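# Trace the printed board band using the pen block

## Task

Use the pen block to draw over the entire printed band on the board, keeping the centre line of the stroke on the band. The nib inks everywhere the block slides, and any stretch where the stroke's centre strays off the band counts as a fault. Note for arm4: its thumb_ipl goal is capped at +71.6 degrees for the whole scene (the hinge's physical stop is +108). Any larger request is treated as +71.6, and its hand_goal line reports that capped value.

## Robot and tools

Setup: four i2rt Big YAM arms (arm1 to arm4) stand around the work area. Each has a right hand with an index, middle and ring finger plus a thumb, and a wrist camera (armN_cam_wrist). Two fixed cameras are also available: cam_high and cam_wide. Base feet in the scene frame, in metres: arm1 (+1.413, +0.343, +0.729); arm2 (-0.397, +1.400, +0.779); arm3 (-1.472, -0.341, +0.772); arm4 (+0.106, -1.423, +0.810). Each foot faces along its own +x. Side tops sit at z=+0.720. A hand reaches about 1.06 m from its joint1 axis.

Frame: one scene frame, in metres, with the origin on the floor and +z pointing up. The hand point is fixed to the palm. Its local axes are: +z out along the straight fingers, +x across the palm away from the thumb, and +y out of the palm face. The palm face is at y=-0.063, and a mast stands on the palm side near the wrist. Reported hand positions get less accurate at long reach. hand_target is where the hand would be at the joint targets now being held.

move: the arguments are optional objects arm1, arm2, arm3 and arm4, one per robot, plus cameras.
- joints: absolute goals by name. joint1_rad to joint6_rad are in radians. Ranges: joint1 ±2.879 (base yaw, counter-clockwise positive); joint2 0 to 3.141 (shoulder); joint3 0 to 3.019 (elbow); joint4 -1.692 to 1.57 (hand pitch, positive lifts the fingers); joint5 ±1.57 (sideways, positive to the arm's right); joint6 ±2.094 (roll, clockwise seen from behind).
- Finger keys (hand_index_mcp ... hand_thumb_ipl, 16 in all): absolute goals on a -1..+1 scale between each hinge's two stops. Moving toward -1 generally bends or curls the digit. Straight values: mcp +0.75, pip +0.58, dip +0.70, abd 0, thumb_cmc +0.71, thumb_axl +0.68, thumb_mcp +0.23, thumb_ipl +0.17.
- hand_current_limit (-1..1): scales the current cap from 0 to 550 mA. Starts at +0.4.
- hand_speed (-0.96..1): sets how fast the finger set-points move, (n+1)/2 of 8.5 rad/s. Starts at -0.6.
- Any finger key you leave out keeps its previous goal.
- target: one list of 7 numbers per arm, [x, y, z, qw, qx, qy, qz]. It is an absolute pose of the hand point in the scene frame, in metres plus a unit quaternion. The hand follows a straight path there from hand_target.
- speed: 0.002 to 4.3 m/s, default 0.25. Rotation is capped at twice that value in rad/s.
- Combining keys: with target, joints may hold only finger keys and the two settings. Anything else gets the call refused.
- min_time_s (0.1 to 8, seconds): the minimum duration of that arm's joint motions.
- Timing: all motions in one call start together. Hand paths within a call finish together and stop after 10 s. A call lasts at most 15 s.
- Path behaviour: hands lag behind, drift off the path and can overshoot, especially on a nearly straight arm. They do not slow down for obstacles.
- Cameras: a list of names, or "all"; [] means none.
- With no action, move returns the full state of every robot plus images.

wait: takes seconds (0 to 10) and lets the scene run with no new command.

zoom_image: takes camera and region [x0, y0, x1, y1] in image pixels, origin at top-left, at most 504 by 504. It only works on the most recent images.

finished_scene: takes scene (optional, 1) and ends the scene permanently. The band must be fully traced before you call it.

Reading results:
- "pictures": lists the order of the images.
- "move": names the arms that received a motion.
- "as last shown" / "not commanded": that arm was left out of the call.
- "done": within 1 cm and 2 degrees of the target.
- "off_target": stopped short but may still be pushing.
- "time_out": a stop. The arm keeps pushing toward a target, shown under on_its_own.
- "joint command not followed" or "pose unreachable": a safety check is holding the arm back. "not_followed" means the hand target was discarded.
- After a refused call or a stop, any later move, wait or finished_scene calls in the same reply are skipped.
- Joint velocities are in rad/s; "within noise" means the arm is at rest.
- Joint torques are raw drive outputs. Entries 3 and 4 wrap around at ±28 N m.
- hand_state gives one word per finger motor: moving, goal, blocked or overload.
- <motor>_current_ma: positive means the motor is pushing toward -1.
- hand_goal_<motor>: the goal actually written to that motor. For arm4 thumb_ipl it can never exceed the +71.6-degree value.
- MOTOR HOT: appears at 85 °C. At 100 °C the arm drops and stops for 30 to 60 s. Afterwards, resend any key marked limit_stop_at_motor_heat.

Camera calibration: lists intrinsics and T_world_to_cam for each camera. Wrist camera poses are updated in each result. The fixed cameras are accurate to roughly 7.5 mm near the image centre.

Cautions:
- Pressing robots hard against each other fails the scene, and so does gripping another robot's fingers. The safety check does not keep hands and wrist cameras apart.
- The arms do not stop on contact; they keep pushing hard. Use moderate speeds, since stretched fast arms can overshoot by up to 30 degrees.
- A finger motor drawing 495 mA or more for 5 s shuts down for 10 s. Avoid squeezing harder than needed.
- If an arm stops, new finger commands are lost; resend them afterwards.
- Hold the pen block securely and avoid even small drops. Do not slam into the board or fixed objects. Do not knock anything out of the work area.
- Lift the nib whenever it is off the band, because it leaves ink wherever the block slides.
- Small disturbances may occasionally push loose objects.
- Time passes while you think, and the robots keep holding the last command meanwhile.

Each tool is called after "Call:" as name(argument=value, ...) on one line, values as JSON.

## Session

Call:
move()

Scene clock: 0.00 s.
Joint torques (N m): no reading
Heat: arm1: hottest joint2_rad 34 °C; arm2: hottest joint2_rad 38 °C; arm3: hottest joint3_rad 36 °C; arm4: hottest joint2_rad 38 °C.
Joint velocities: within noise
arm1.joint_positions: joint1_rad=+0.780 joint2_rad=+0.642 joint3_rad=+1.318 joint4_rad=-1.411 joint5_rad=-0.001 joint6_rad=+1.003 hand_index_mcp=+0.753 hand_index_abd=+0.000 hand_index_pip=+0.577 hand_index_dip=+0.696 hand_middle_mcp=+0.753 hand_middle_abd=+0.000 hand_middle_pip=+0.577 hand_middle_dip=+0.696 hand_ring_mcp=+0.753 hand_ring_abd=+0.000 hand_ring_pip=+0.577 hand_ring_dip=+0.696 hand_thumb_cmc=+0.714 hand_thumb_axl=+0.677 hand_thumb_mcp=+0.226 hand_thumb_ipl=+0.168 hand_current_limit=+0.400 hand_speed=-0.600
arm1.joint_status: not commanded
arm1.hand_state: goal,goal,goal,goal,goal,goal,goal,goal,goal,goal,goal,goal,goal,goal,goal,goal
arm1.index_mcp_current_ma: 8
arm1.index_abd_current_ma: 4
arm1.index_pip_current_ma: -7
arm1.index_dip_current_ma: 12
arm1.middle_mcp_current_ma: 13
arm1.middle_abd_current_ma: -7
arm1.middle_pip_current_ma: 2
arm1.middle_dip_current_ma: -1
arm1.ring_mcp_current_ma: -3
arm1.ring_abd_current_ma: -7
arm1.ring_pip_current_ma: -5
arm1.ring_dip_current_ma: 7
arm1.thumb_cmc_current_ma: 9
arm1.thumb_axl_current_ma: -1
arm1.thumb_mcp_current_ma: -6
arm1.thumb_ipl_current_ma: -1
arm1.hand_goal_index_mcp: 0.754
arm1.hand_goal_index_abd: 0.000
arm1.hand_goal_index_pip: 0.576
arm1.hand_goal_index_dip: 0.696
arm1.hand_goal_middle_mcp: 0.754
arm1.hand_goal_middle_abd: 0.000
arm1.hand_goal_middle_pip: 0.576
arm1.hand_goal_middle_dip: 0.696
arm1.hand_goal_ring_mcp: 0.754
arm1.hand_goal_ring_abd: 0.000
arm1.hand_goal_ring_pip: 0.576
arm1.hand_goal_ring_dip: 0.696
arm1.hand_goal_thumb_cmc: 0.714
arm1.hand_goal_thumb_axl: 0.678
arm1.hand_goal_thumb_mcp: 0.226
arm1.hand_goal_thumb_ipl: 0.168
arm1.hand: x=+1.1650 y=+0.2348 z=+1.2339 quat_wxyz=(-0.407, -0.554, +0.726, -0.038) (m; scene frame)
arm1.hand_target: x=+1.1661 y=+0.2359 z=+1.2457 quat_wxyz=(-0.419, -0.550, +0.721, -0.039) (m; scene frame)
arm1.hand_status: not commanded
arm2.joint_positions: joint1_rad=+0.867 joint2_rad=+0.631 joint3_rad=+1.350 joint4_rad=-1.369 joint5_rad=-0.019 joint6_rad=+1.029 hand_index_mcp=+0.753 hand_index_abd=+0.000 hand_index_pip=+0.577 hand_index_dip=+0.696 hand_middle_mcp=+0.753 hand_middle_abd=+0.000 hand_middle_pip=+0.577 hand_middle_dip=+0.696 hand_ring_mcp=+0.753 hand_ring_abd=+0.000 hand_ring_pip=+0.577 hand_ring_dip=+0.696 hand_thumb_cmc=+0.714 hand_thumb_axl=+0.677 hand_thumb_mcp=+0.226 hand_thumb_ipl=+0.168 hand_current_limit=+0.400 hand_speed=-0.600
arm2.joint_status: not commanded
arm2.hand_state: goal,goal,goal,goal,goal,goal,goal,goal,goal,goal,goal,goal,goal,goal,goal,goal
arm2.index_mcp_current_ma: 3
arm2.index_abd_current_ma: -20
arm2.index_pip_current_ma: -5
arm2.index_dip_current_ma: 14
arm2.middle_mcp_current_ma: 11
arm2.middle_abd_current_ma: -1
arm2.middle_pip_current_ma: -18
arm2.middle_dip_current_ma: 3
arm2.ring_mcp_current_ma: 25
arm2.ring_abd_current_ma: -1
arm2.ring_pip_current_ma: 1
arm2.ring_dip_current_ma: 18
arm2.thumb_cmc_current_ma: -4
arm2.thumb_axl_current_ma: 1
arm2.thumb_mcp_current_ma: 2
arm2.thumb_ipl_current_ma: -5
arm2.hand_goal_index_mcp: 0.754
arm2.hand_goal_index_abd: 0.000
arm2.hand_goal_index_pip: 0.576
arm2.hand_goal_index_dip: 0.696
arm2.hand_goal_middle_mcp: 0.754
arm2.hand_goal_middle_abd: 0.000
arm2.hand_goal_middle_pip: 0.576
arm2.hand_goal_middle_dip: 0.696
arm2.hand_goal_ring_mcp: 0.754
arm2.hand_goal_ring_abd: 0.000
arm2.hand_goal_ring_pip: 0.576
arm2.hand_goal_ring_dip: 0.696
arm2.hand_goal_thumb_cmc: 0.714
arm2.hand_goal_thumb_axl: 0.678
arm2.hand_goal_thumb_mcp: 0.226
arm2.hand_goal_thumb_ipl: 0.168
arm2.hand: x=-0.2164 y=+1.2029 z=+1.3087 quat_wxyz=(+0.221, +0.895, +0.012, +0.386) (m; scene frame)
arm2.hand_target: x=-0.2181 y=+1.2039 z=+1.3172 quat_wxyz=(+0.225, +0.891, +0.012, +0.394) (m; scene frame)
arm2.hand_status: not commanded
arm3.joint_positions: joint1_rad=+0.482 joint2_rad=+0.631 joint3_rad=+1.427 joint4_rad=-1.243 joint5_rad=+0.107 joint6_rad=+1.083 hand_index_mcp=+0.753 hand_index_abd=+0.000 hand_index_pip=+0.577 hand_index_dip=+0.696 hand_middle_mcp=+0.753 hand_middle_abd=+0.000 hand_middle_pip=+0.577 hand_middle_dip=+0.696 hand_ring_mcp=+0.753 hand_ring_abd=+0.000 hand_ring_pip=+0.577 hand_ring_dip=+0.696 hand_thumb_cmc=+0.714 hand_thumb_axl=+0.677 hand_thumb_mcp=+0.226 hand_thumb_ipl=+0.168 hand_current_limit=+0.400 hand_speed=-0.600
arm3.joint_status: not commanded
arm3.hand_state: goal,goal,goal,goal,goal,goal,goal,goal,goal,goal,goal,goal,goal,goal,goal,goal
arm3.index_mcp_current_ma: 1
arm3.index_abd_current_ma: 14
arm3.index_pip_current_ma: 4
arm3.index_dip_current_ma: 6
arm3.middle_mcp_current_ma: 2
arm3.middle_abd_current_ma: 10
arm3.middle_pip_current_ma: -1
arm3.middle_dip_current_ma: 0
arm3.ring_mcp_current_ma: -20
arm3.ring_abd_current_ma: -2
arm3.ring_pip_current_ma: -5
arm3.ring_dip_current_ma: 11
arm3.thumb_cmc_current_ma: -7
arm3.thumb_axl_current_ma: 18
arm3.thumb_mcp_current_ma: -5
arm3.thumb_ipl_current_ma: 4
arm3.hand_goal_index_mcp: 0.754
arm3.hand_goal_index_abd: 0.000
arm3.hand_goal_index_pip: 0.576
arm3.hand_goal_index_dip: 0.696
arm3.hand_goal_middle_mcp: 0.754
arm3.hand_goal_middle_abd: 0.000
arm3.hand_goal_middle_pip: 0.576
arm3.hand_goal_middle_dip: 0.696
arm3.hand_goal_ring_mcp: 0.754
arm3.hand_goal_ring_abd: 0.000
arm3.hand_goal_ring_pip: 0.576
arm3.hand_goal_ring_dip: 0.696
arm3.hand_goal_thumb_cmc: 0.714
arm3.hand_goal_thumb_axl: 0.678
arm3.hand_goal_thumb_mcp: 0.226
arm3.hand_goal_thumb_ipl: 0.168
arm3.hand: x=-1.2022 y=-0.2888 z=+1.3657 quat_wxyz=(+0.004, +0.738, +0.417, +0.530) (m; scene frame)
arm3.hand_target: x=-1.2046 y=-0.2907 z=+1.3741 quat_wxyz=(+0.003, +0.734, +0.414, +0.539) (m; scene frame)
arm3.hand_status: not commanded
arm4.joint_positions: joint1_rad=+0.723 joint2_rad=+0.647 joint3_rad=+1.415 joint4_rad=-1.251 joint5_rad=-0.101 joint6_rad=+1.160 hand_index_mcp=+0.753 hand_index_abd=+0.000 hand_index_pip=+0.577 hand_index_dip=+0.696 hand_middle_mcp=+0.753 hand_middle_abd=+0.000 hand_middle_pip=+0.577 hand_middle_dip=+0.696 hand_ring_mcp=+0.753 hand_ring_abd=+0.000 hand_ring_pip=+0.577 hand_ring_dip=+0.696 hand_thumb_cmc=+0.714 hand_thumb_axl=+0.677 hand_thumb_mcp=+0.226 hand_thumb_ipl=+0.168 hand_current_limit=+0.400 hand_speed=-0.600
arm4.joint_status: not commanded
arm4.hand_state: goal,goal,goal,goal,goal,goal,goal,goal,goal,goal,goal,goal,goal,goal,goal,goal
arm4.index_mcp_current_ma: -3
arm4.index_abd_current_ma: -5
arm4.index_pip_current_ma: -12
arm4.index_dip_current_ma: -5
arm4.middle_mcp_current_ma: 7
arm4.middle_abd_current_ma: 2
arm4.middle_pip_current_ma: 19
arm4.middle_dip_current_ma: 0
arm4.ring_mcp_current_ma: -4
arm4.ring_abd_current_ma: 11
arm4.ring_pip_current_ma: -22
arm4.ring_dip_current_ma: -2
arm4.thumb_cmc_current_ma: 7
arm4.thumb_axl_current_ma: -1
arm4.thumb_mcp_current_ma: 3
arm4.thumb_ipl_current_ma: -4
arm4.hand_goal_index_mcp: 0.754
arm4.hand_goal_index_abd: 0.000
arm4.hand_goal_index_pip: 0.576
arm4.hand_goal_index_dip: 0.696
arm4.hand_goal_middle_mcp: 0.754
arm4.hand_goal_middle_abd: 0.000
arm4.hand_goal_middle_pip: 0.576
arm4.hand_goal_middle_dip: 0.696
arm4.hand_goal_ring_mcp: 0.754
arm4.hand_goal_ring_abd: 0.000
arm4.hand_goal_ring_pip: 0.576
arm4.hand_goal_ring_dip: 0.696
arm4.hand_goal_thumb_cmc: 0.714
arm4.hand_goal_thumb_axl: 0.678
arm4.hand_goal_thumb_mcp: 0.226
arm4.hand_goal_thumb_ipl: 0.168
arm4.hand: x=-0.0425 y=-1.1976 z=+1.3843 quat_wxyz=(-0.464, +0.107, +0.845, +0.244) (m; scene frame)
arm4.hand_target: x=-0.0400 y=-1.1998 z=+1.4000 quat_wxyz=(-0.476, +0.105, +0.836, +0.252) (m; scene frame)
arm4.hand_status: not commanded
pictures: arm1_cam_wrist, arm2_cam_wrist, arm3_cam_wrist, arm4_cam_wrist, cam_high, cam_wide

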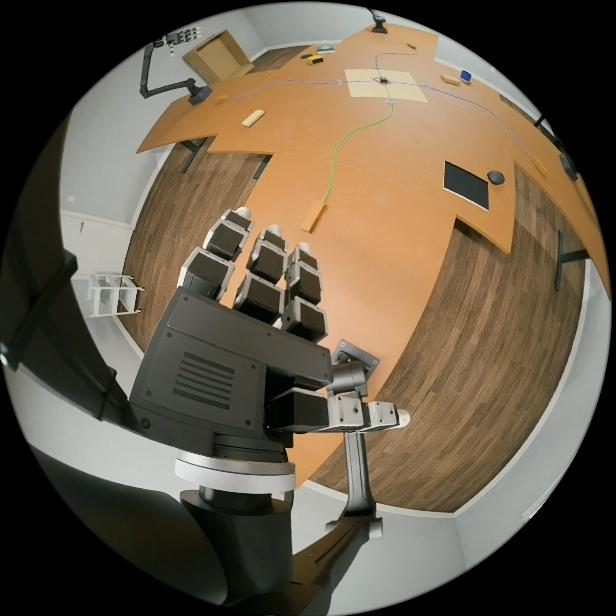

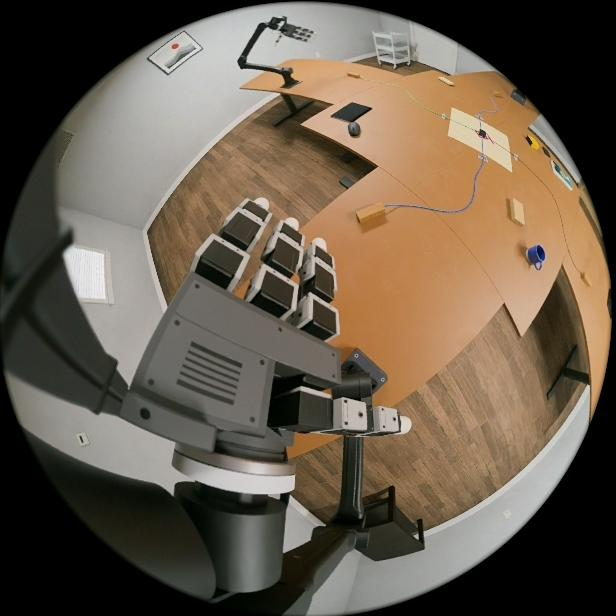

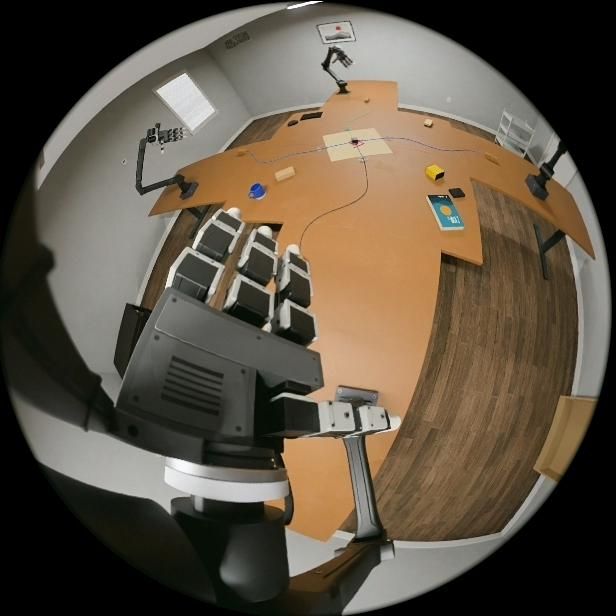

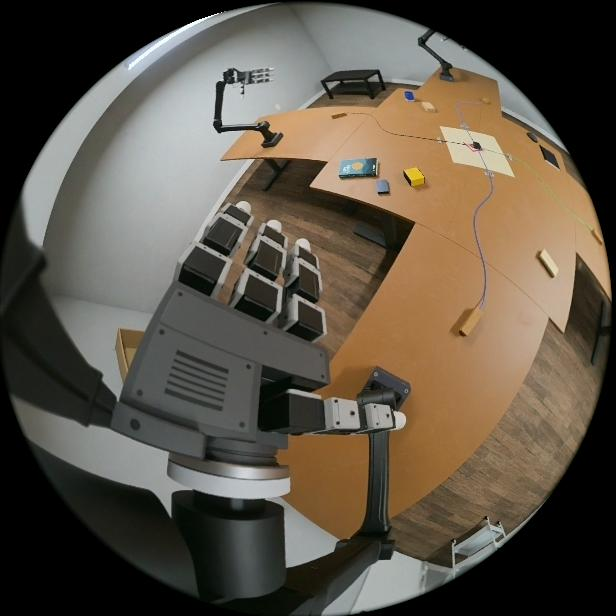

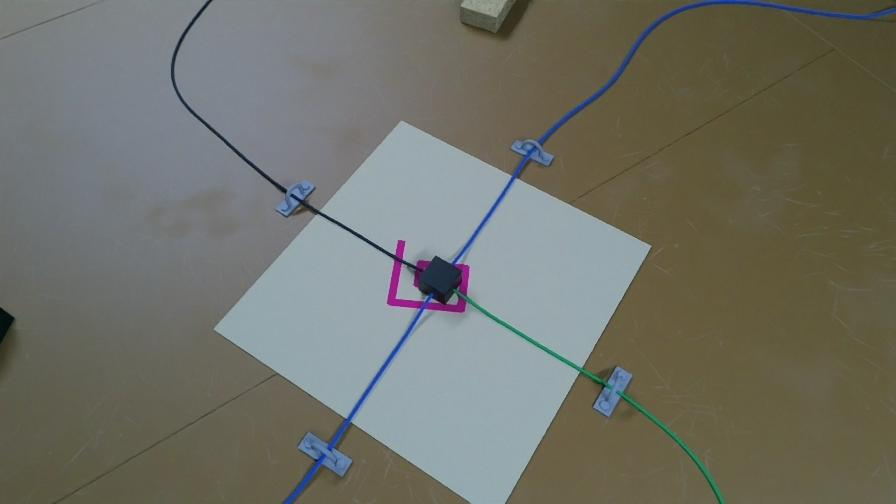

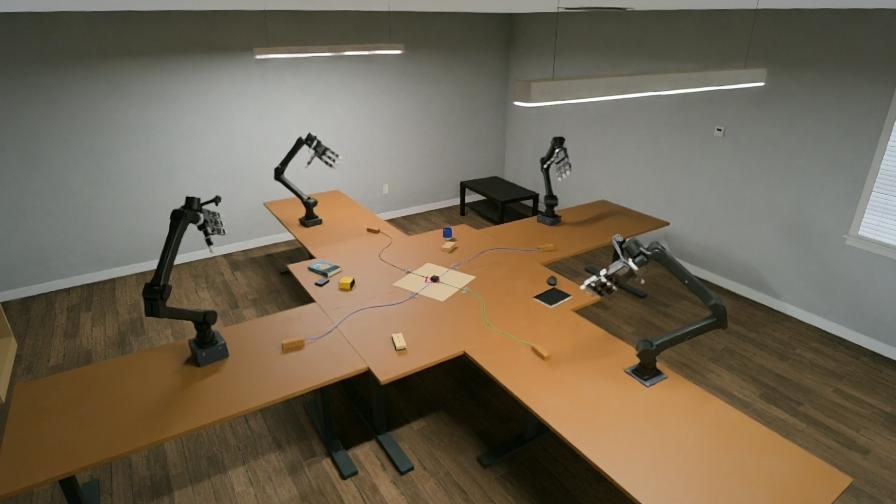

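Call:
zoom_image(camera="cam_high", region=[360, 210, 510, 340])

Call:
zoom_image(camera="cam_wide", region=[230, 190, 620, 400])

Call:
zoom_image(camera="cam_high", region=[200, 100, 660, 504])

Scaled by 3.360.

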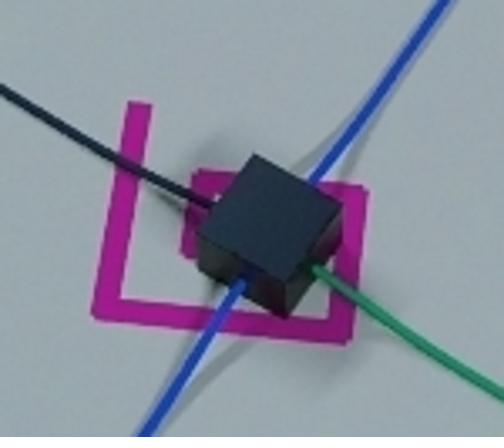

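Scaled by 1.292.

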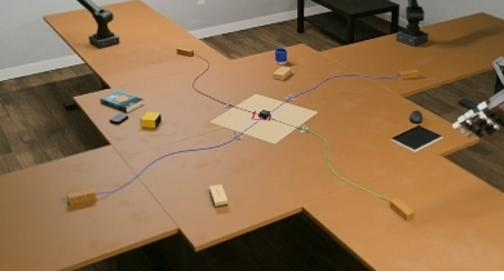

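Scaled by 1.096.

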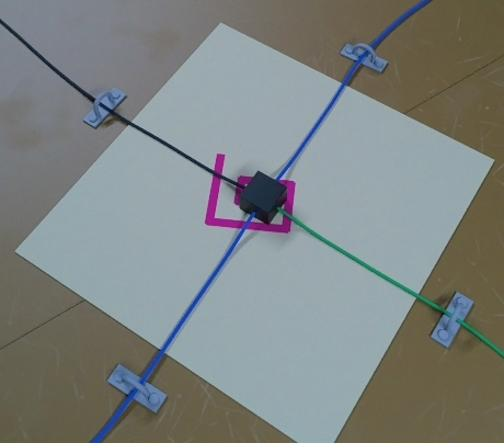

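Call:
zoom_image(camera="cam_high", region=[380, 230, 480, 320])

Call:
zoom_image(camera="arm1_cam_wrist", region=[340, 60, 440, 110])

Call:
zoom_image(camera="arm4_cam_wrist", region=[430, 115, 530, 185])

Call:
zoom_image(camera="arm3_cam_wrist", region=[310, 115, 410, 175])

Call:
zoom_image(camera="arm2_cam_wrist", region=[430, 90, 530, 180])

Scaled by 5.040.

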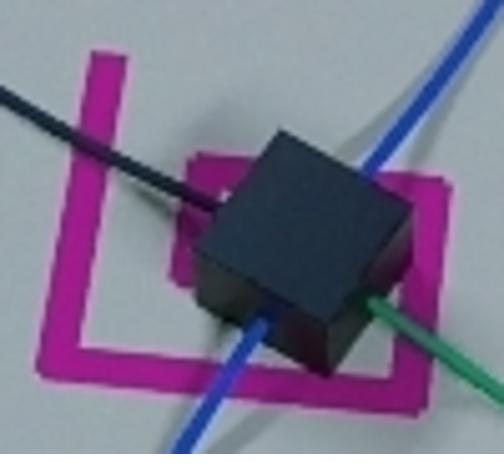

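Scaled by 5.040 from the camera's image (finer frame: 880x880).

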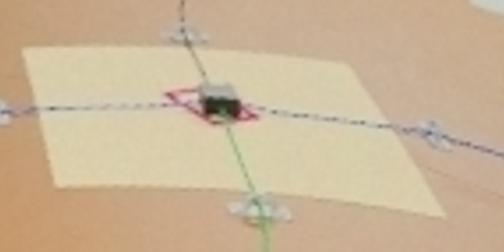

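Scaled by 5.040 from the camera's image (finer frame: 880x880).

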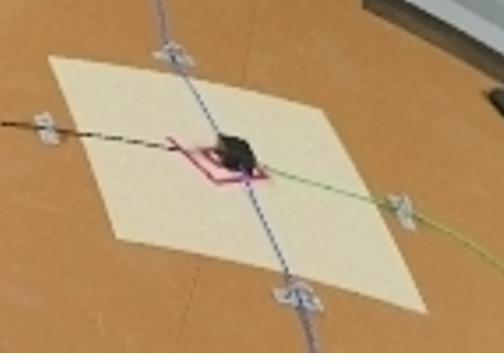

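Scaled by 5.040 from the camera's image (finer frame: 880x880).

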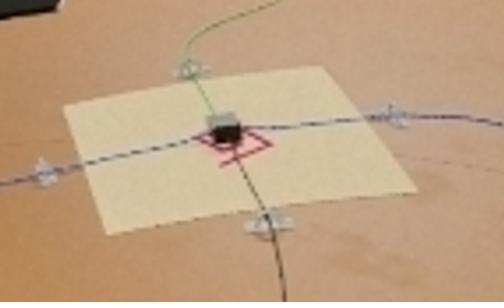

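Scaled by 5.040 from the camera's image (finer frame: 880x880).

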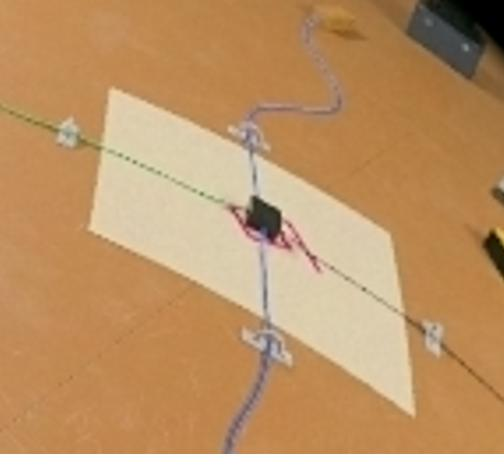

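Call:
zoom_image(camera="arm1_cam_wrist", region=[270, 160, 370, 250])

Call:
zoom_image(camera="arm4_cam_wrist", region=[430, 280, 530, 350])

Call:
zoom_image(camera="arm2_cam_wrist", region=[340, 180, 440, 240])

Call:
zoom_image(camera="cam_wide", region=[480, 220, 600, 290])

Call:
zoom_image(camera="cam_wide", region=[270, 320, 370, 370])

Call:
zoom_image(camera="cam_wide", region=[480, 320, 580, 370])

Call:
zoom_image(camera="cam_wide", region=[330, 205, 430, 255])

Scaled by 5.040 from the camera's image (finer frame: 880x880).

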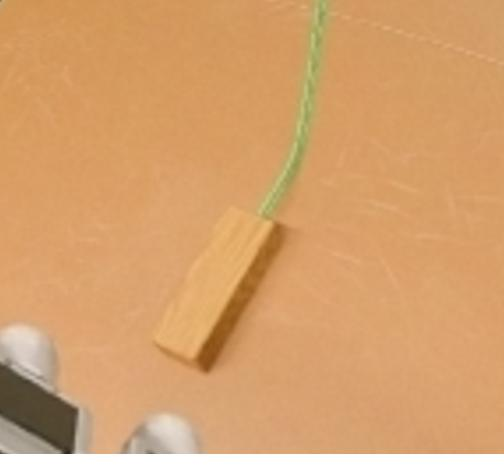

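Scaled by 5.040 from the camera's image (finer frame: 880x880).

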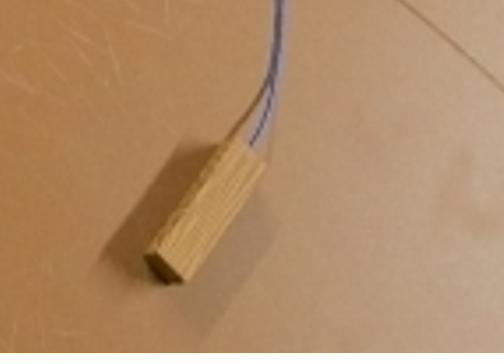

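Scaled by 5.040 from the camera's image (finer frame: 880x880).

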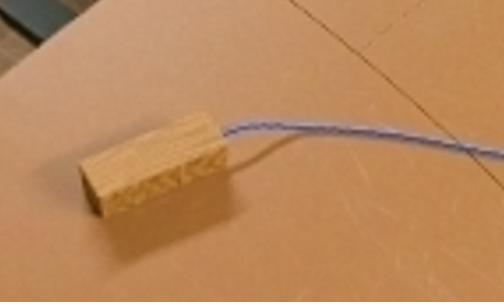

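Scaled by 4.200.

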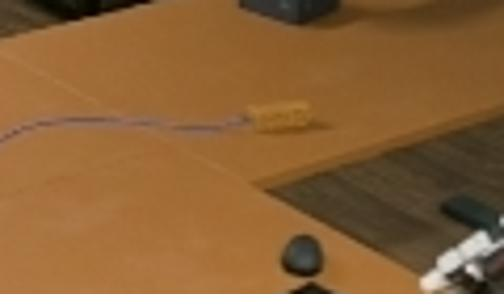

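Scaled by 5.040.

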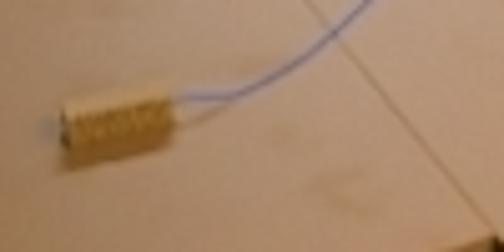

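Scaled by 5.040.

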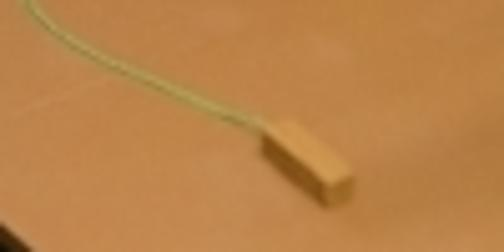

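Scaled by 5.040.

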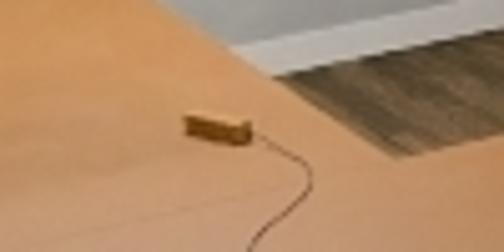

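Call:
move(arm1={"joints": {"joint6_rad": -2.0, "hand_index_mcp": 1.0, "hand_middle_mcp": 1.0, "hand_ring_mcp": 1.0, "hand_index_abd": 0.05, "hand_middle_abd": -0.05, "hand_ring_abd": -0.05, "hand_current_limit": 0.7}}, arm2={"joints": {"joint6_rad": -2.0, "hand_index_mcp": 1.0, "hand_middle_mcp": 1.0, "hand_ring_mcp": 1.0, "hand_index_abd": 0.05, "hand_middle_abd": -0.05, "hand_ring_abd": -0.05, "hand_current_limit": 0.7}}, arm3={"joints": {"joint6_rad": -2.0, "hand_index_mcp": 1.0, "hand_middle_mcp": 1.0, "hand_ring_mcp": 1.0, "hand_index_abd": 0.05, "hand_middle_abd": -0.05, "hand_ring_abd": -0.05, "hand_current_limit": 0.7}}, arm4={"joints": {"joint6_rad": 2.0, "hand_index_mcp": 1.0, "hand_middle_mcp": 1.0, "hand_ring_mcp": 1.0, "hand_index_abd": 0.05, "hand_middle_abd": -0.05, "hand_ring_abd": -0.05, "hand_current_limit": 0.7}}, cameras=["arm1_cam_wrist", "arm2_cam_wrist", "arm3_cam_wrist", "arm4_cam_wrist"])

Scene clock: 234.60 s.
Joint torques (N m): arm1=[-0.09 -0.09 11.85 2.24 -0.18 -0.16] | arm2=[1.08 0.97 9.85 1.63 -0.05 -0.11] | arm3=[1.03 1.49 8.17 2.19 -0.09 -0.08] | arm4=[-0.62 0.85 11.11 2.59 0 0.11]
Heat: arm1: hottest joint3_rad 43 °C; arm2: hottest joint3_rad 46 °C; arm3: hottest joint3_rad 46 °C; arm4: hottest joint3_rad 49 °C.
move: arm1 done; arm2 done; arm3 done; arm4 off_target
Joint velocities: within noise
arm1.joint_positions: joint1_rad=+0.780 joint2_rad=+0.642 joint3_rad=+1.318 joint4_rad=-1.411 joint5_rad=-0.001 joint6_rad=-1.984 hand_index_mcp=+0.991 hand_index_abd=+0.045 hand_index_pip=+0.573 hand_index_dip=+0.696 hand_middle_mcp=+0.993 hand_middle_abd=-0.048 hand_middle_pip=+0.573 hand_middle_dip=+0.696 hand_ring_mcp=+0.993 hand_ring_abd=-0.049 hand_ring_pip=+0.574 hand_ring_dip=+0.694 hand_thumb_cmc=+0.716 hand_thumb_axl=+0.677 hand_thumb_mcp=+0.224 hand_thumb_ipl=+0.168 hand_current_limit=+0.700 hand_speed=-0.600
arm1.joint_status: all done
arm1.hand_state: goal,goal,goal,goal,goal,goal,goal,goal,goal,goal,goal,goal,goal,goal,goal,goal
arm1.index_mcp_current_ma: 9
arm1.index_abd_current_ma: 3
arm1.index_pip_current_ma: -7
arm1.index_dip_current_ma: 6
arm1.middle_mcp_current_ma: 8
arm1.middle_abd_current_ma: -5
arm1.middle_pip_current_ma: 6
arm1.middle_dip_current_ma: -2
arm1.ring_mcp_current_ma: -2
arm1.ring_abd_current_ma: -9
arm1.ring_pip_current_ma: -7
arm1.ring_dip_current_ma: 6
arm1.thumb_cmc_current_ma: 13
arm1.thumb_axl_current_ma: 2
arm1.thumb_mcp_current_ma: -6
arm1.thumb_ipl_current_ma: 3
arm1.hand_goal_index_mcp: 1.000
arm1.hand_goal_index_abd: 0.050
arm1.hand_goal_index_pip: 0.576
arm1.hand_goal_index_dip: 0.696
arm1.hand_goal_middle_mcp: 1.000
arm1.hand_goal_middle_abd: -0.050
arm1.hand_goal_middle_pip: 0.576
arm1.hand_goal_middle_dip: 0.696
arm1.hand_goal_ring_mcp: 1.000
arm1.hand_goal_ring_abd: -0.050
arm1.hand_goal_ring_pip: 0.576
arm1.hand_goal_ring_dip: 0.696
arm1.hand_goal_thumb_cmc: 0.714
arm1.hand_goal_thumb_axl: 0.678
arm1.hand_goal_thumb_mcp: 0.226
arm1.hand_goal_thumb_ipl: 0.168
arm1.hand: x=+1.2998 y=+0.1263 z=+1.2052 quat_wxyz=(-0.069, -0.766, -0.496, +0.403)
arm1.hand_target: x=+1.3008 y=+0.1277 z=+1.2152 quat_wxyz=(-0.067, -0.758, -0.499, +0.415)
arm1.hand_status: not commanded
arm2.joint_positions: joint1_rad=+0.867 joint2_rad=+0.631 joint3_rad=+1.350 joint4_rad=-1.369 joint5_rad=-0.020 joint6_rad=-1.987 hand_index_mcp=+0.989 hand_index_abd=+0.044 hand_index_pip=+0.572 hand_index_dip=+0.695 hand_middle_mcp=+0.987 hand_middle_abd=-0.050 hand_middle_pip=+0.575 hand_middle_dip=+0.696 hand_ring_mcp=+0.987 hand_ring_abd=-0.051 hand_ring_pip=+0.570 hand_ring_dip=+0.696 hand_thumb_cmc=+0.716 hand_thumb_axl=+0.677 hand_thumb_mcp=+0.225 hand_thumb_ipl=+0.168 hand_current_limit=+0.700 hand_speed=-0.600
arm2.joint_status: all done
arm2.hand_state: goal,goal,goal,goal,goal,goal,goal,goal,goal,goal,goal,goal,goal,goal,goal,goal
arm2.index_mcp_current_ma: -6
arm2.index_abd_current_ma: -2
arm2.index_pip_current_ma: 1
arm2.index_dip_current_ma: 6
arm2.middle_mcp_current_ma: 3
arm2.middle_abd_current_ma: -7
arm2.middle_pip_current_ma: 17
arm2.middle_dip_current_ma: -13
arm2.ring_mcp_current_ma: 18
arm2.ring_abd_current_ma: -8
arm2.ring_pip_current_ma: 6
arm2.ring_dip_current_ma: 5
arm2.thumb_cmc_current_ma: -9
arm2.thumb_axl_current_ma: 9
arm2.thumb_mcp_current_ma: 12
arm2.thumb_ipl_current_ma: -12
arm2.hand_goal_index_mcp: 1.000
arm2.hand_goal_index_abd: 0.050
arm2.hand_goal_index_pip: 0.576
arm2.hand_goal_index_dip: 0.696
arm2.hand_goal_middle_mcp: 1.000
arm2.hand_goal_middle_abd: -0.050
arm2.hand_goal_middle_pip: 0.576
arm2.hand_goal_middle_dip: 0.696
arm2.hand_goal_ring_mcp: 1.000
arm2.hand_goal_ring_abd: -0.050
arm2.hand_goal_ring_pip: 0.576
arm2.hand_goal_ring_dip: 0.696
arm2.hand_goal_thumb_cmc: 0.714
arm2.hand_goal_thumb_axl: 0.678
arm2.hand_goal_thumb_mcp: 0.226
arm2.hand_goal_thumb_ipl: 0.168
arm2.hand: x=-0.1523 y=+1.3640 z=+1.2797 quat_wxyz=(+0.400, +0.044, +0.894, -0.196)
arm2.hand_target: x=-0.1542 y=+1.3647 z=+1.2868 quat_wxyz=(+0.406, +0.038, +0.890, -0.203)
arm2.hand_status: not commanded
arm3.joint_positions: joint1_rad=+0.482 joint2_rad=+0.631 joint3_rad=+1.427 joint4_rad=-1.243 joint5_rad=+0.107 joint6_rad=-1.987 hand_index_mcp=+0.995 hand_index_abd=+0.046 hand_index_pip=+0.573 hand_index_dip=+0.696 hand_middle_mcp=+0.995 hand_middle_abd=-0.051 hand_middle_pip=+0.574 hand_middle_dip=+0.695 hand_ring_mcp=+0.995 hand_ring_abd=-0.052 hand_ring_pip=+0.572 hand_ring_dip=+0.696 hand_thumb_cmc=+0.714 hand_thumb_axl=+0.677 hand_thumb_mcp=+0.226 hand_thumb_ipl=+0.168 hand_current_limit=+0.700 hand_speed=-0.600
arm3.joint_status: all done
arm3.hand_state: goal,goal,goal,goal,goal,goal,goal,goal,goal,goal,goal,goal,goal,goal,goal,goal
arm3.index_mcp_current_ma: 5
arm3.index_abd_current_ma: -2
arm3.index_pip_current_ma: 8
arm3.index_dip_current_ma: -4
arm3.middle_mcp_current_ma: -11
arm3.middle_abd_current_ma: -1
arm3.middle_pip_current_ma: -3
arm3.middle_dip_current_ma: -7
arm3.ring_mcp_current_ma: -8
arm3.ring_abd_current_ma: -4
arm3.ring_pip_current_ma: -2
arm3.ring_dip_current_ma: 3
arm3.thumb_cmc_current_ma: 0
arm3.thumb_axl_current_ma: -6
arm3.thumb_mcp_current_ma: -6
arm3.thumb_ipl_current_ma: -2
arm3.hand_goal_index_mcp: 1.000
arm3.hand_goal_index_abd: 0.050
arm3.hand_goal_index_pip: 0.576
arm3.hand_goal_index_dip: 0.696
arm3.hand_goal_middle_mcp: 1.000
arm3.hand_goal_middle_abd: -0.050
arm3.hand_goal_middle_pip: 0.576
arm3.hand_goal_middle_dip: 0.696
arm3.hand_goal_ring_mcp: 1.000
arm3.hand_goal_ring_abd: -0.050
arm3.hand_goal_ring_pip: 0.576
arm3.hand_goal_ring_dip: 0.696
arm3.hand_goal_thumb_cmc: 0.714
arm3.hand_goal_thumb_axl: 0.678
arm3.hand_goal_thumb_mcp: 0.226
arm3.hand_goal_thumb_ipl: 0.168
arm3.hand: x=-1.3004 y=-0.1473 z=+1.3303 quat_wxyz=(+0.530, -0.391, +0.752, +0.015)
arm3.hand_target: x=-1.3025 y=-0.1492 z=+1.3378 quat_wxyz=(+0.538, -0.392, +0.746, +0.012)
arm3.hand_status: not commanded
arm4.joint_positions: joint1_rad=+0.723 joint2_rad=+0.647 joint3_rad=+1.415 joint4_rad=-1.251 joint5_rad=-0.102 joint6_rad=+1.986 hand_index_mcp=+0.989 hand_index_abd=+0.054 hand_index_pip=+0.573 hand_index_dip=+0.696 hand_middle_mcp=+0.990 hand_middle_abd=-0.010 hand_middle_pip=+0.573 hand_middle_dip=+0.696 hand_ring_mcp=+0.991 hand_ring_abd=-0.010 hand_ring_pip=+0.570 hand_ring_dip=+0.695 hand_thumb_cmc=+0.711 hand_thumb_axl=+0.677 hand_thumb_mcp=+0.226 hand_thumb_ipl=+0.168 hand_current_limit=+0.700 hand_speed=-0.600
arm4.joint_status: hand_middle_abd off_target (ended at -0.010, target -0.050); hand_ring_abd off_target (ended at -0.010, target -0.050); the others done
arm4.hand_state: goal,goal,goal,goal,goal,blocked,goal,goal,goal,blocked,goal,goal,goal,goal,goal,goal
arm4.index_mcp_current_ma: 15
arm4.index_abd_current_ma: -5
arm4.index_pip_current_ma: -12
arm4.index_dip_current_ma: -9
arm4.middle_mcp_current_ma: -5
arm4.middle_abd_current_ma: 32
arm4.middle_pip_current_ma: 0
arm4.middle_dip_current_ma: 4
arm4.ring_mcp_current_ma: -11
arm4.ring_abd_current_ma: 22
arm4.ring_pip_current_ma: -3
arm4.ring_dip_current_ma: 0
arm4.thumb_cmc_current_ma: 8
arm4.thumb_axl_current_ma: 7
arm4.thumb_mcp_current_ma: 11
arm4.thumb_ipl_current_ma: -4
arm4.hand_goal_index_mcp: 1.000
arm4.hand_goal_index_abd: 0.050
arm4.hand_goal_index_pip: 0.576
arm4.hand_goal_index_dip: 0.696
arm4.hand_goal_middle_mcp: 1.000
arm4.hand_goal_middle_abd: -0.050
arm4.hand_goal_middle_pip: 0.576
arm4.hand_goal_middle_dip: 0.696
arm4.hand_goal_ring_mcp: 1.000
arm4.hand_goal_ring_abd: -0.050
arm4.hand_goal_ring_pip: 0.576
arm4.hand_goal_ring_dip: 0.696
arm4.hand_goal_thumb_cmc: 0.714
arm4.hand_goal_thumb_axl: 0.678
arm4.hand_goal_thumb_mcp: 0.226
arm4.hand_goal_thumb_ipl: 0.168
arm4.hand: x=-0.0303 y=-1.2331 z=+1.3244 quat_wxyz=(-0.523, +0.437, +0.731, +0.037)
arm4.hand_target: x=-0.0295 y=-1.2347 z=+1.3381 quat_wxyz=(-0.538, +0.437, +0.720, +0.036)
arm4.hand_status: not commanded
arm1_cam_wrist: T_world_to_cam=[[0.34988, -0.85048, 0.39278, -0.79183], [-0.13885, 0.36756, 0.91957, -1.02563], [-0.92645, -0.37628, 0.01051, 1.36458]] pos_world=[1.39884, 0.21702, 1.23981]
arm2_cam_wrist: T_world_to_cam=[[0.71462, 0.61185, 0.33904, -1.11606], [-0.33284, -0.12887, 0.93413, -1.11969], [0.61525, -0.7804, 0.11155, 1.13975]] pos_world=[-0.27635, 1.42803, 1.29719]
arm3_cam_wrist: T_world_to_cam=[[-0.33824, 0.84984, 0.40419, -0.82821], [-0.17154, -0.47799, 0.86145, -1.48793], [0.92529, 0.22204, 0.30745, 0.95685]] pos_world=[-1.42074, -0.21982, 1.32235]
arm4_cam_wrist: T_world_to_cam=[[0.50591, -0.10227, -0.8565, 1.05178], [0.1996, -0.95212, 0.23158, -1.52679], [-0.83917, -0.28812, -0.46128, 0.35009]] pos_world=[0.06642, -1.24526, 1.41591]

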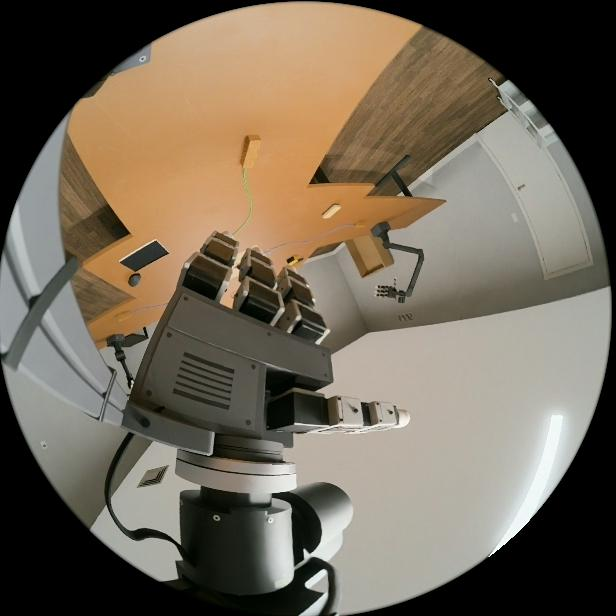

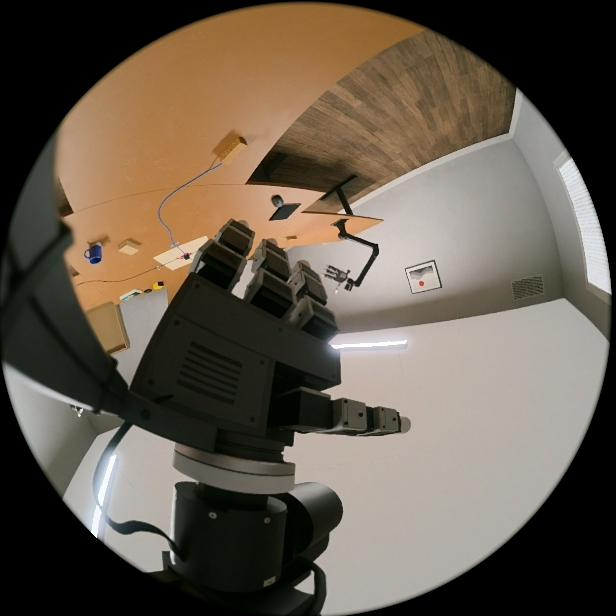

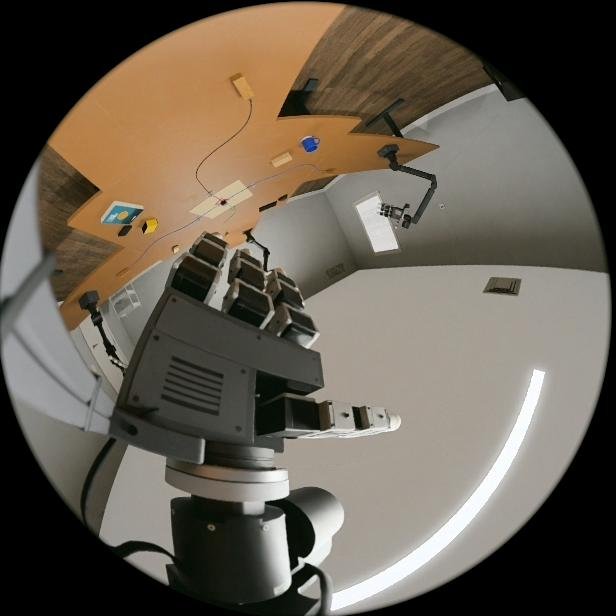

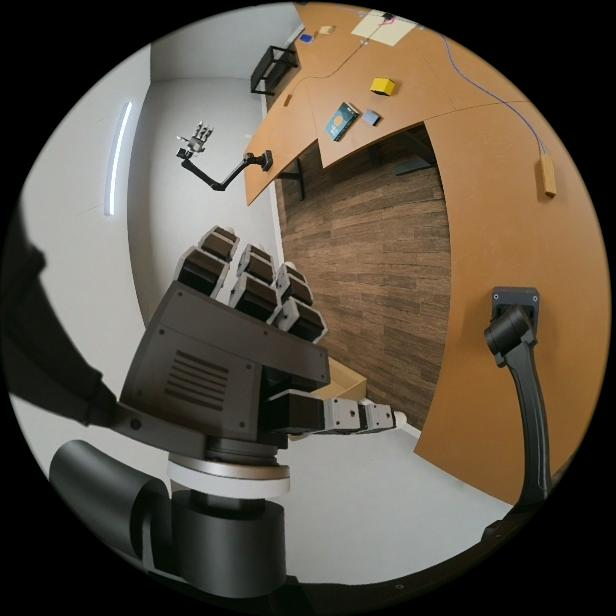

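Call:
move(arm1={"target": [1.015, -0.028, 0.985, 0, -0.8141, -0.5807, 0], "speed": 0.25}, arm2={"target": [0.045, 1.004, 0.985, 0, 0.1253, 0.9921, 0], "speed": 0.25}, arm3={"target": [-1.011, 0.074, 0.985, 0, -0.5483, 0.8363, 0], "speed": 0.25}, arm4={"target": [0.298, -1.04, 0.985, 0, -0.9528, -0.3035, 0], "speed": 0.25}, cameras=["arm1_cam_wrist", "arm2_cam_wrist", "arm3_cam_wrist", "arm4_cam_wrist"])

Scene clock: 304.73 s.
Joint torques (N m): arm1=[-0.62 -16.56 14.68 0.06 -0.1 -0.16] | arm2=[1.08 -18.61 11.81 -0.54 0.01 -0.11] | arm3=[1.73 -15.74 10.33 0.1 -0.14 -0.12] | arm4=[-0.97 -12.22 13.55 -0.51 0.06 0.08]
Heat: arm1: hottest joint3_rad 45 °C; arm2: hottest joint3_rad 46 °C; arm3: hottest joint3_rad 46 °C; arm4: hottest joint3_rad 50 °C.
move: arm1 off_target; arm2 off_target; arm3 off_target; arm4 off_target
Joint velocities: within noise
arm1.joint_positions: joint1_rad=+0.660 joint2_rad=+1.813 joint3_rad=+1.833 joint4_rad=-1.626 joint5_rad=+0.036 joint6_rad=-2.091 hand_index_mcp=+0.991 hand_index_abd=+0.045 hand_index_pip=+0.573 hand_index_dip=+0.696 hand_middle_mcp=+0.993 hand_middle_abd=-0.043 hand_middle_pip=+0.573 hand_middle_dip=+0.696 hand_ring_mcp=+0.992 hand_ring_abd=-0.042 hand_ring_pip=+0.574 hand_ring_dip=+0.692 hand_thumb_cmc=+0.722 hand_thumb_axl=+0.677 hand_thumb_mcp=+0.221 hand_thumb_ipl=+0.168 hand_current_limit=+0.700 hand_speed=-0.600
arm1.joint_status: not commanded
arm1.hand_state: goal,goal,goal,goal,goal,goal,goal,goal,goal,goal,goal,goal,goal,goal,goal,goal
arm1.index_mcp_current_ma: 4
arm1.index_abd_current_ma: 8
arm1.index_pip_current_ma: -5
arm1.index_dip_current_ma: 10
arm1.middle_mcp_current_ma: 8
arm1.middle_abd_current_ma: -7
arm1.middle_pip_current_ma: 11
arm1.middle_dip_current_ma: -1
arm1.ring_mcp_current_ma: -2
arm1.ring_abd_current_ma: -9
arm1.ring_pip_current_ma: -5
arm1.ring_dip_current_ma: 7
arm1.thumb_cmc_current_ma: 14
arm1.thumb_axl_current_ma: 1
arm1.thumb_mcp_current_ma: -6
arm1.thumb_ipl_current_ma: 7
arm1.hand_goal_index_mcp: 1.000
arm1.hand_goal_index_abd: 0.050
arm1.hand_goal_index_pip: 0.576
arm1.hand_goal_index_dip: 0.696
arm1.hand_goal_middle_mcp: 1.000
arm1.hand_goal_middle_abd: -0.050
arm1.hand_goal_middle_pip: 0.576
arm1.hand_goal_middle_dip: 0.696
arm1.hand_goal_ring_mcp: 1.000
arm1.hand_goal_ring_abd: -0.050
arm1.hand_goal_ring_pip: 0.576
arm1.hand_goal_ring_dip: 0.696
arm1.hand_goal_thumb_cmc: 0.714
arm1.hand_goal_thumb_axl: 0.678
arm1.hand_goal_thumb_mcp: 0.226
arm1.hand_goal_thumb_ipl: 0.168
arm1.hand: x=+1.0270 y=-0.0255 z=+0.9716 quat_wxyz=(+0.016, -0.842, -0.539, -0.015)
arm1.hand_target: x=+1.0159 y=-0.0279 z=+0.9849 quat_wxyz=(+0.016, -0.840, -0.542, +0.001)
arm1.hand_status: off_target (0.018 m and 6.3 deg from the pose sent, 0.392 m and 48.5 deg at the start; a joint's target at an end of its range on 101 of 135 steps)
arm2.joint_positions: joint1_rad=+0.533 joint2_rad=+1.941 joint3_rad=+1.924 joint4_rad=-1.559 joint5_rad=+0.024 joint6_rad=-2.074 hand_index_mcp=+0.987 hand_index_abd=+0.044 hand_index_pip=+0.572 hand_index_dip=+0.695 hand_middle_mcp=+0.984 hand_middle_abd=-0.046 hand_middle_pip=+0.575 hand_middle_dip=+0.696 hand_ring_mcp=+0.985 hand_ring_abd=-0.045 hand_ring_pip=+0.570 hand_ring_dip=+0.696 hand_thumb_cmc=+0.717 hand_thumb_axl=+0.677 hand_thumb_mcp=+0.218 hand_thumb_ipl=+0.168 hand_current_limit=+0.700 hand_speed=-0.600
arm2.joint_status: not commanded
arm2.hand_state: goal,goal,goal,goal,goal,goal,goal,goal,goal,goal,goal,goal,goal,goal,goal,goal
arm2.index_mcp_current_ma: -2
arm2.index_abd_current_ma: -20
arm2.index_pip_current_ma: -8
arm2.index_dip_current_ma: 7
arm2.middle_mcp_current_ma: 3
arm2.middle_abd_current_ma: -9
arm2.middle_pip_current_ma: -16
arm2.middle_dip_current_ma: -17
arm2.ring_mcp_current_ma: -9
arm2.ring_abd_current_ma: -11
arm2.ring_pip_current_ma: -10
arm2.ring_dip_current_ma: 12
arm2.thumb_cmc_current_ma: 7
arm2.thumb_axl_current_ma: 3
arm2.thumb_mcp_current_ma: 7
arm2.thumb_ipl_current_ma: 3
arm2.hand_goal_index_mcp: 1.000
arm2.hand_goal_index_abd: 0.050
arm2.hand_goal_index_pip: 0.576
arm2.hand_goal_index_dip: 0.696
arm2.hand_goal_middle_mcp: 1.000
arm2.hand_goal_middle_abd: -0.050
arm2.hand_goal_middle_pip: 0.576
arm2.hand_goal_middle_dip: 0.696
arm2.hand_goal_ring_mcp: 1.000
arm2.hand_goal_ring_abd: -0.050
arm2.hand_goal_ring_pip: 0.576
arm2.hand_goal_ring_dip: 0.696
arm2.hand_goal_thumb_cmc: 0.714
arm2.hand_goal_thumb_axl: 0.678
arm2.hand_goal_thumb_mcp: 0.226
arm2.hand_goal_thumb_ipl: 0.168
arm2.hand: x=+0.0432 y=+1.0128 z=+0.9830 quat_wxyz=(-0.010, +0.178, +0.984, -0.010)
arm2.hand_target: x=+0.0451 y=+1.0044 z=+0.9848 quat_wxyz=(-0.008, +0.174, +0.985, -0.012)
arm2.hand_status: off_target (0.009 m and 6.3 deg from the pose sent, 0.505 m and 53.6 deg at the start; a joint's target at an end of its range on 121 of 135 steps)
arm3.joint_positions: joint1_rad=+0.471 joint2_rad=+2.012 joint3_rad=+2.073 joint4_rad=-1.623 joint5_rad=+0.025 joint6_rad=-2.074 hand_index_mcp=+0.994 hand_index_abd=+0.046 hand_index_pip=+0.573 hand_index_dip=+0.696 hand_middle_mcp=+0.994 hand_middle_abd=-0.049 hand_middle_pip=+0.574 hand_middle_dip=+0.695 hand_ring_mcp=+0.994 hand_ring_abd=-0.048 hand_ring_pip=+0.572 hand_ring_dip=+0.696 hand_thumb_cmc=+0.719 hand_thumb_axl=+0.677 hand_thumb_mcp=+0.222 hand_thumb_ipl=+0.168 hand_current_limit=+0.700 hand_speed=-0.600
arm3.joint_status: not commanded
arm3.hand_state: goal,goal,goal,goal,goal,goal,goal,goal,goal,goal,goal,goal,goal,goal,goal,goal
arm3.index_mcp_current_ma: 2
arm3.index_abd_current_ma: 2
arm3.index_pip_current_ma: 2
arm3.index_dip_current_ma: -10
arm3.middle_mcp_current_ma: -2
arm3.middle_abd_current_ma: 18
arm3.middle_pip_current_ma: 10
arm3.middle_dip_current_ma: -3
arm3.ring_mcp_current_ma: -27
arm3.ring_abd_current_ma: -3
arm3.ring_pip_current_ma: -3
arm3.ring_dip_current_ma: 5
arm3.thumb_cmc_current_ma: -1
arm3.thumb_axl_current_ma: 0
arm3.thumb_mcp_current_ma: 1
arm3.thumb_ipl_current_ma: 10
arm3.hand_goal_index_mcp: 1.000
arm3.hand_goal_index_abd: 0.050
arm3.hand_goal_index_pip: 0.576
arm3.hand_goal_index_dip: 0.696
arm3.hand_goal_middle_mcp: 1.000
arm3.hand_goal_middle_abd: -0.050
arm3.hand_goal_middle_pip: 0.576
arm3.hand_goal_middle_dip: 0.696
arm3.hand_goal_ring_mcp: 1.000
arm3.hand_goal_ring_abd: -0.050
arm3.hand_goal_ring_pip: 0.576
arm3.hand_goal_ring_dip: 0.696
arm3.hand_goal_thumb_cmc: 0.714
arm3.hand_goal_thumb_axl: 0.678
arm3.hand_goal_thumb_mcp: 0.226
arm3.hand_goal_thumb_ipl: 0.168
arm3.hand: x=-1.0157 y=+0.0693 z=+0.9872 quat_wxyz=(+0.001, -0.527, +0.850, -0.004)
arm3.hand_target: x=-1.0113 y=+0.0741 z=+0.9848 quat_wxyz=(+0.001, -0.533, +0.846, -0.005)
arm3.hand_status: off_target (0.007 m and 3.0 deg from the pose sent, 0.502 m and 65.0 deg at the start; a joint's target at an end of its range on 58 of 135 steps)
arm4.joint_positions: joint1_rad=-0.445 joint2_rad=+1.637 joint3_rad=+1.368 joint4_rad=-1.355 joint5_rad=-0.036 joint6_rad=+2.082 hand_index_mcp=+0.983 hand_index_abd=+0.051 hand_index_pip=+0.573 hand_index_dip=+0.696 hand_middle_mcp=+0.984 hand_middle_abd=-0.039 hand_middle_pip=+0.573 hand_middle_dip=+0.696 hand_ring_mcp=+0.986 hand_ring_abd=-0.040 hand_ring_pip=+0.570 hand_ring_dip=+0.695 hand_thumb_cmc=+0.711 hand_thumb_axl=+0.677 hand_thumb_mcp=+0.220 hand_thumb_ipl=+0.168 hand_current_limit=+0.700 hand_speed=-0.600
arm4.joint_status: not commanded
arm4.hand_state: goal,goal,goal,goal,goal,goal,goal,goal,goal,goal,goal,goal,goal,goal,goal,goal
arm4.index_mcp_current_ma: -11
arm4.index_abd_current_ma: -6
arm4.index_pip_current_ma: -7
arm4.index_dip_current_ma: -9
arm4.middle_mcp_current_ma: -7
arm4.middle_abd_current_ma: 14
arm4.middle_pip_current_ma: 11
arm4.middle_dip_current_ma: 0
arm4.ring_mcp_current_ma: -6
arm4.ring_abd_current_ma: 14
arm4.ring_pip_current_ma: -9
arm4.ring_dip_current_ma: -9
arm4.thumb_cmc_current_ma: 11
arm4.thumb_axl_current_ma: 7
arm4.thumb_mcp_current_ma: 11
arm4.thumb_ipl_current_ma: -4
arm4.hand_goal_index_mcp: 1.000
arm4.hand_goal_index_abd: 0.050
arm4.hand_goal_index_pip: 0.576
arm4.hand_goal_index_dip: 0.696
arm4.hand_goal_middle_mcp: 1.000
arm4.hand_goal_middle_abd: -0.050
arm4.hand_goal_middle_pip: 0.576
arm4.hand_goal_middle_dip: 0.696
arm4.hand_goal_ring_mcp: 1.000
arm4.hand_goal_ring_abd: -0.050
arm4.hand_goal_ring_pip: 0.576
arm4.hand_goal_ring_dip: 0.696
arm4.hand_goal_thumb_cmc: 0.714
arm4.hand_goal_thumb_axl: 0.678
arm4.hand_goal_thumb_mcp: 0.226
arm4.hand_goal_thumb_ipl: 0.168
arm4.on_its_own: hand_middle_abd moved -0.029 to your old target -0.050; hand_ring_abd moved -0.031 to your old target -0.050
arm4.hand: x=+0.2912 y=-1.0550 z=+0.9669 quat_wxyz=(+0.004, +0.932, +0.360, -0.034)
arm4.hand_target: x=+0.2982 y=-1.0411 z=+0.9851 quat_wxyz=(-0.015, +0.936, +0.352, -0.017)
arm4.hand_status: off_target (0.024 m and 8.0 deg from the pose sent, 0.510 m and 100.6 deg at the start; a joint's target at an end of its range on 42 of 135 steps)
arm1_cam_wrist: T_world_to_cam=[[0.2015, -0.97936, -0.01578, -0.1876], [-0.68667, -0.15274, 0.71074, -0.04069], [-0.69848, -0.13238, -0.70328, 1.52275]] pos_world=[1.07348, 0.01163, 1.09688]
arm2_cam_wrist: T_world_to_cam=[[0.94653, 0.31145, -0.0842, -0.23005], [0.2659, -0.60525, 0.75031, -0.18548], [0.18271, -0.73258, -0.6557, 1.50304]] pos_world=[-0.00756, 1.06048, 1.10534]
arm3_cam_wrist: T_world_to_cam=[[-0.22809, 0.9715, 0.06447, -0.33858], [0.68036, 0.11167, 0.72432, -0.08015], [0.69648, 0.20907, -0.68644, 1.50048]] pos_world=[-1.06775, 0.02418, 1.10987]
arm4_cam_wrist: T_world_to_cam=[[-0.15238, -0.98527, 0.07759, -1.04186], [-0.61721, 0.15618, 0.77114, -0.45331], [-0.7719, 0.06961, -0.63192, 1.02916]] pos_world=[0.35587, -1.02736, 1.08075]

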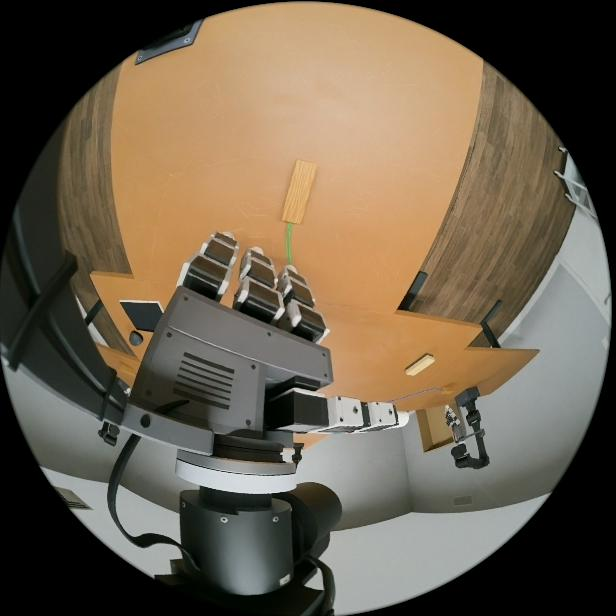

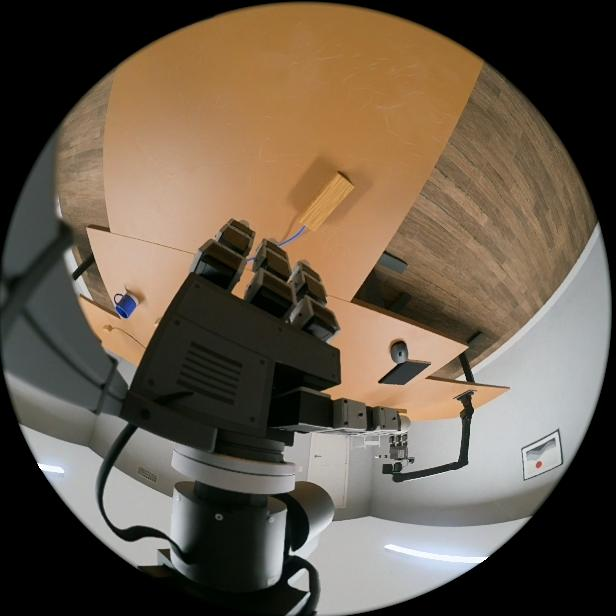

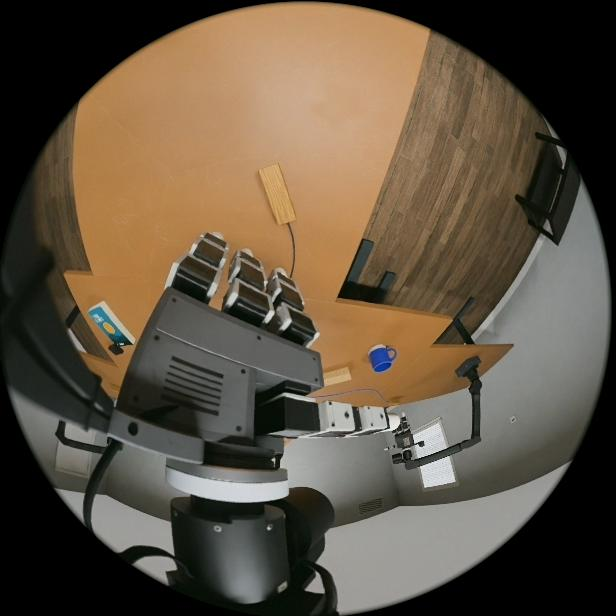

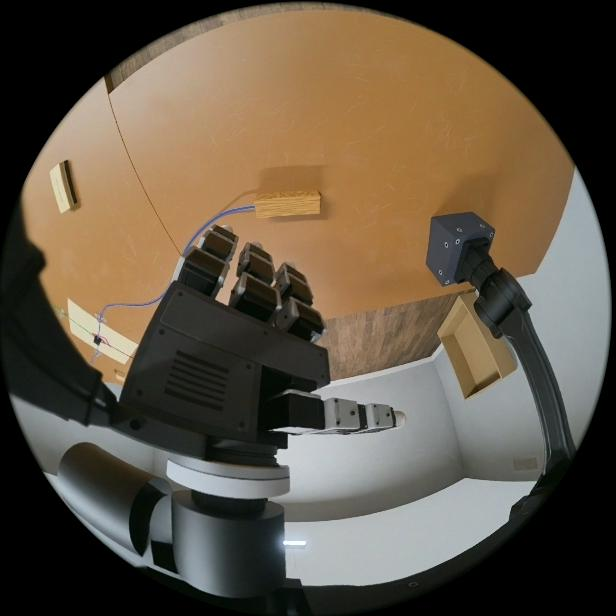

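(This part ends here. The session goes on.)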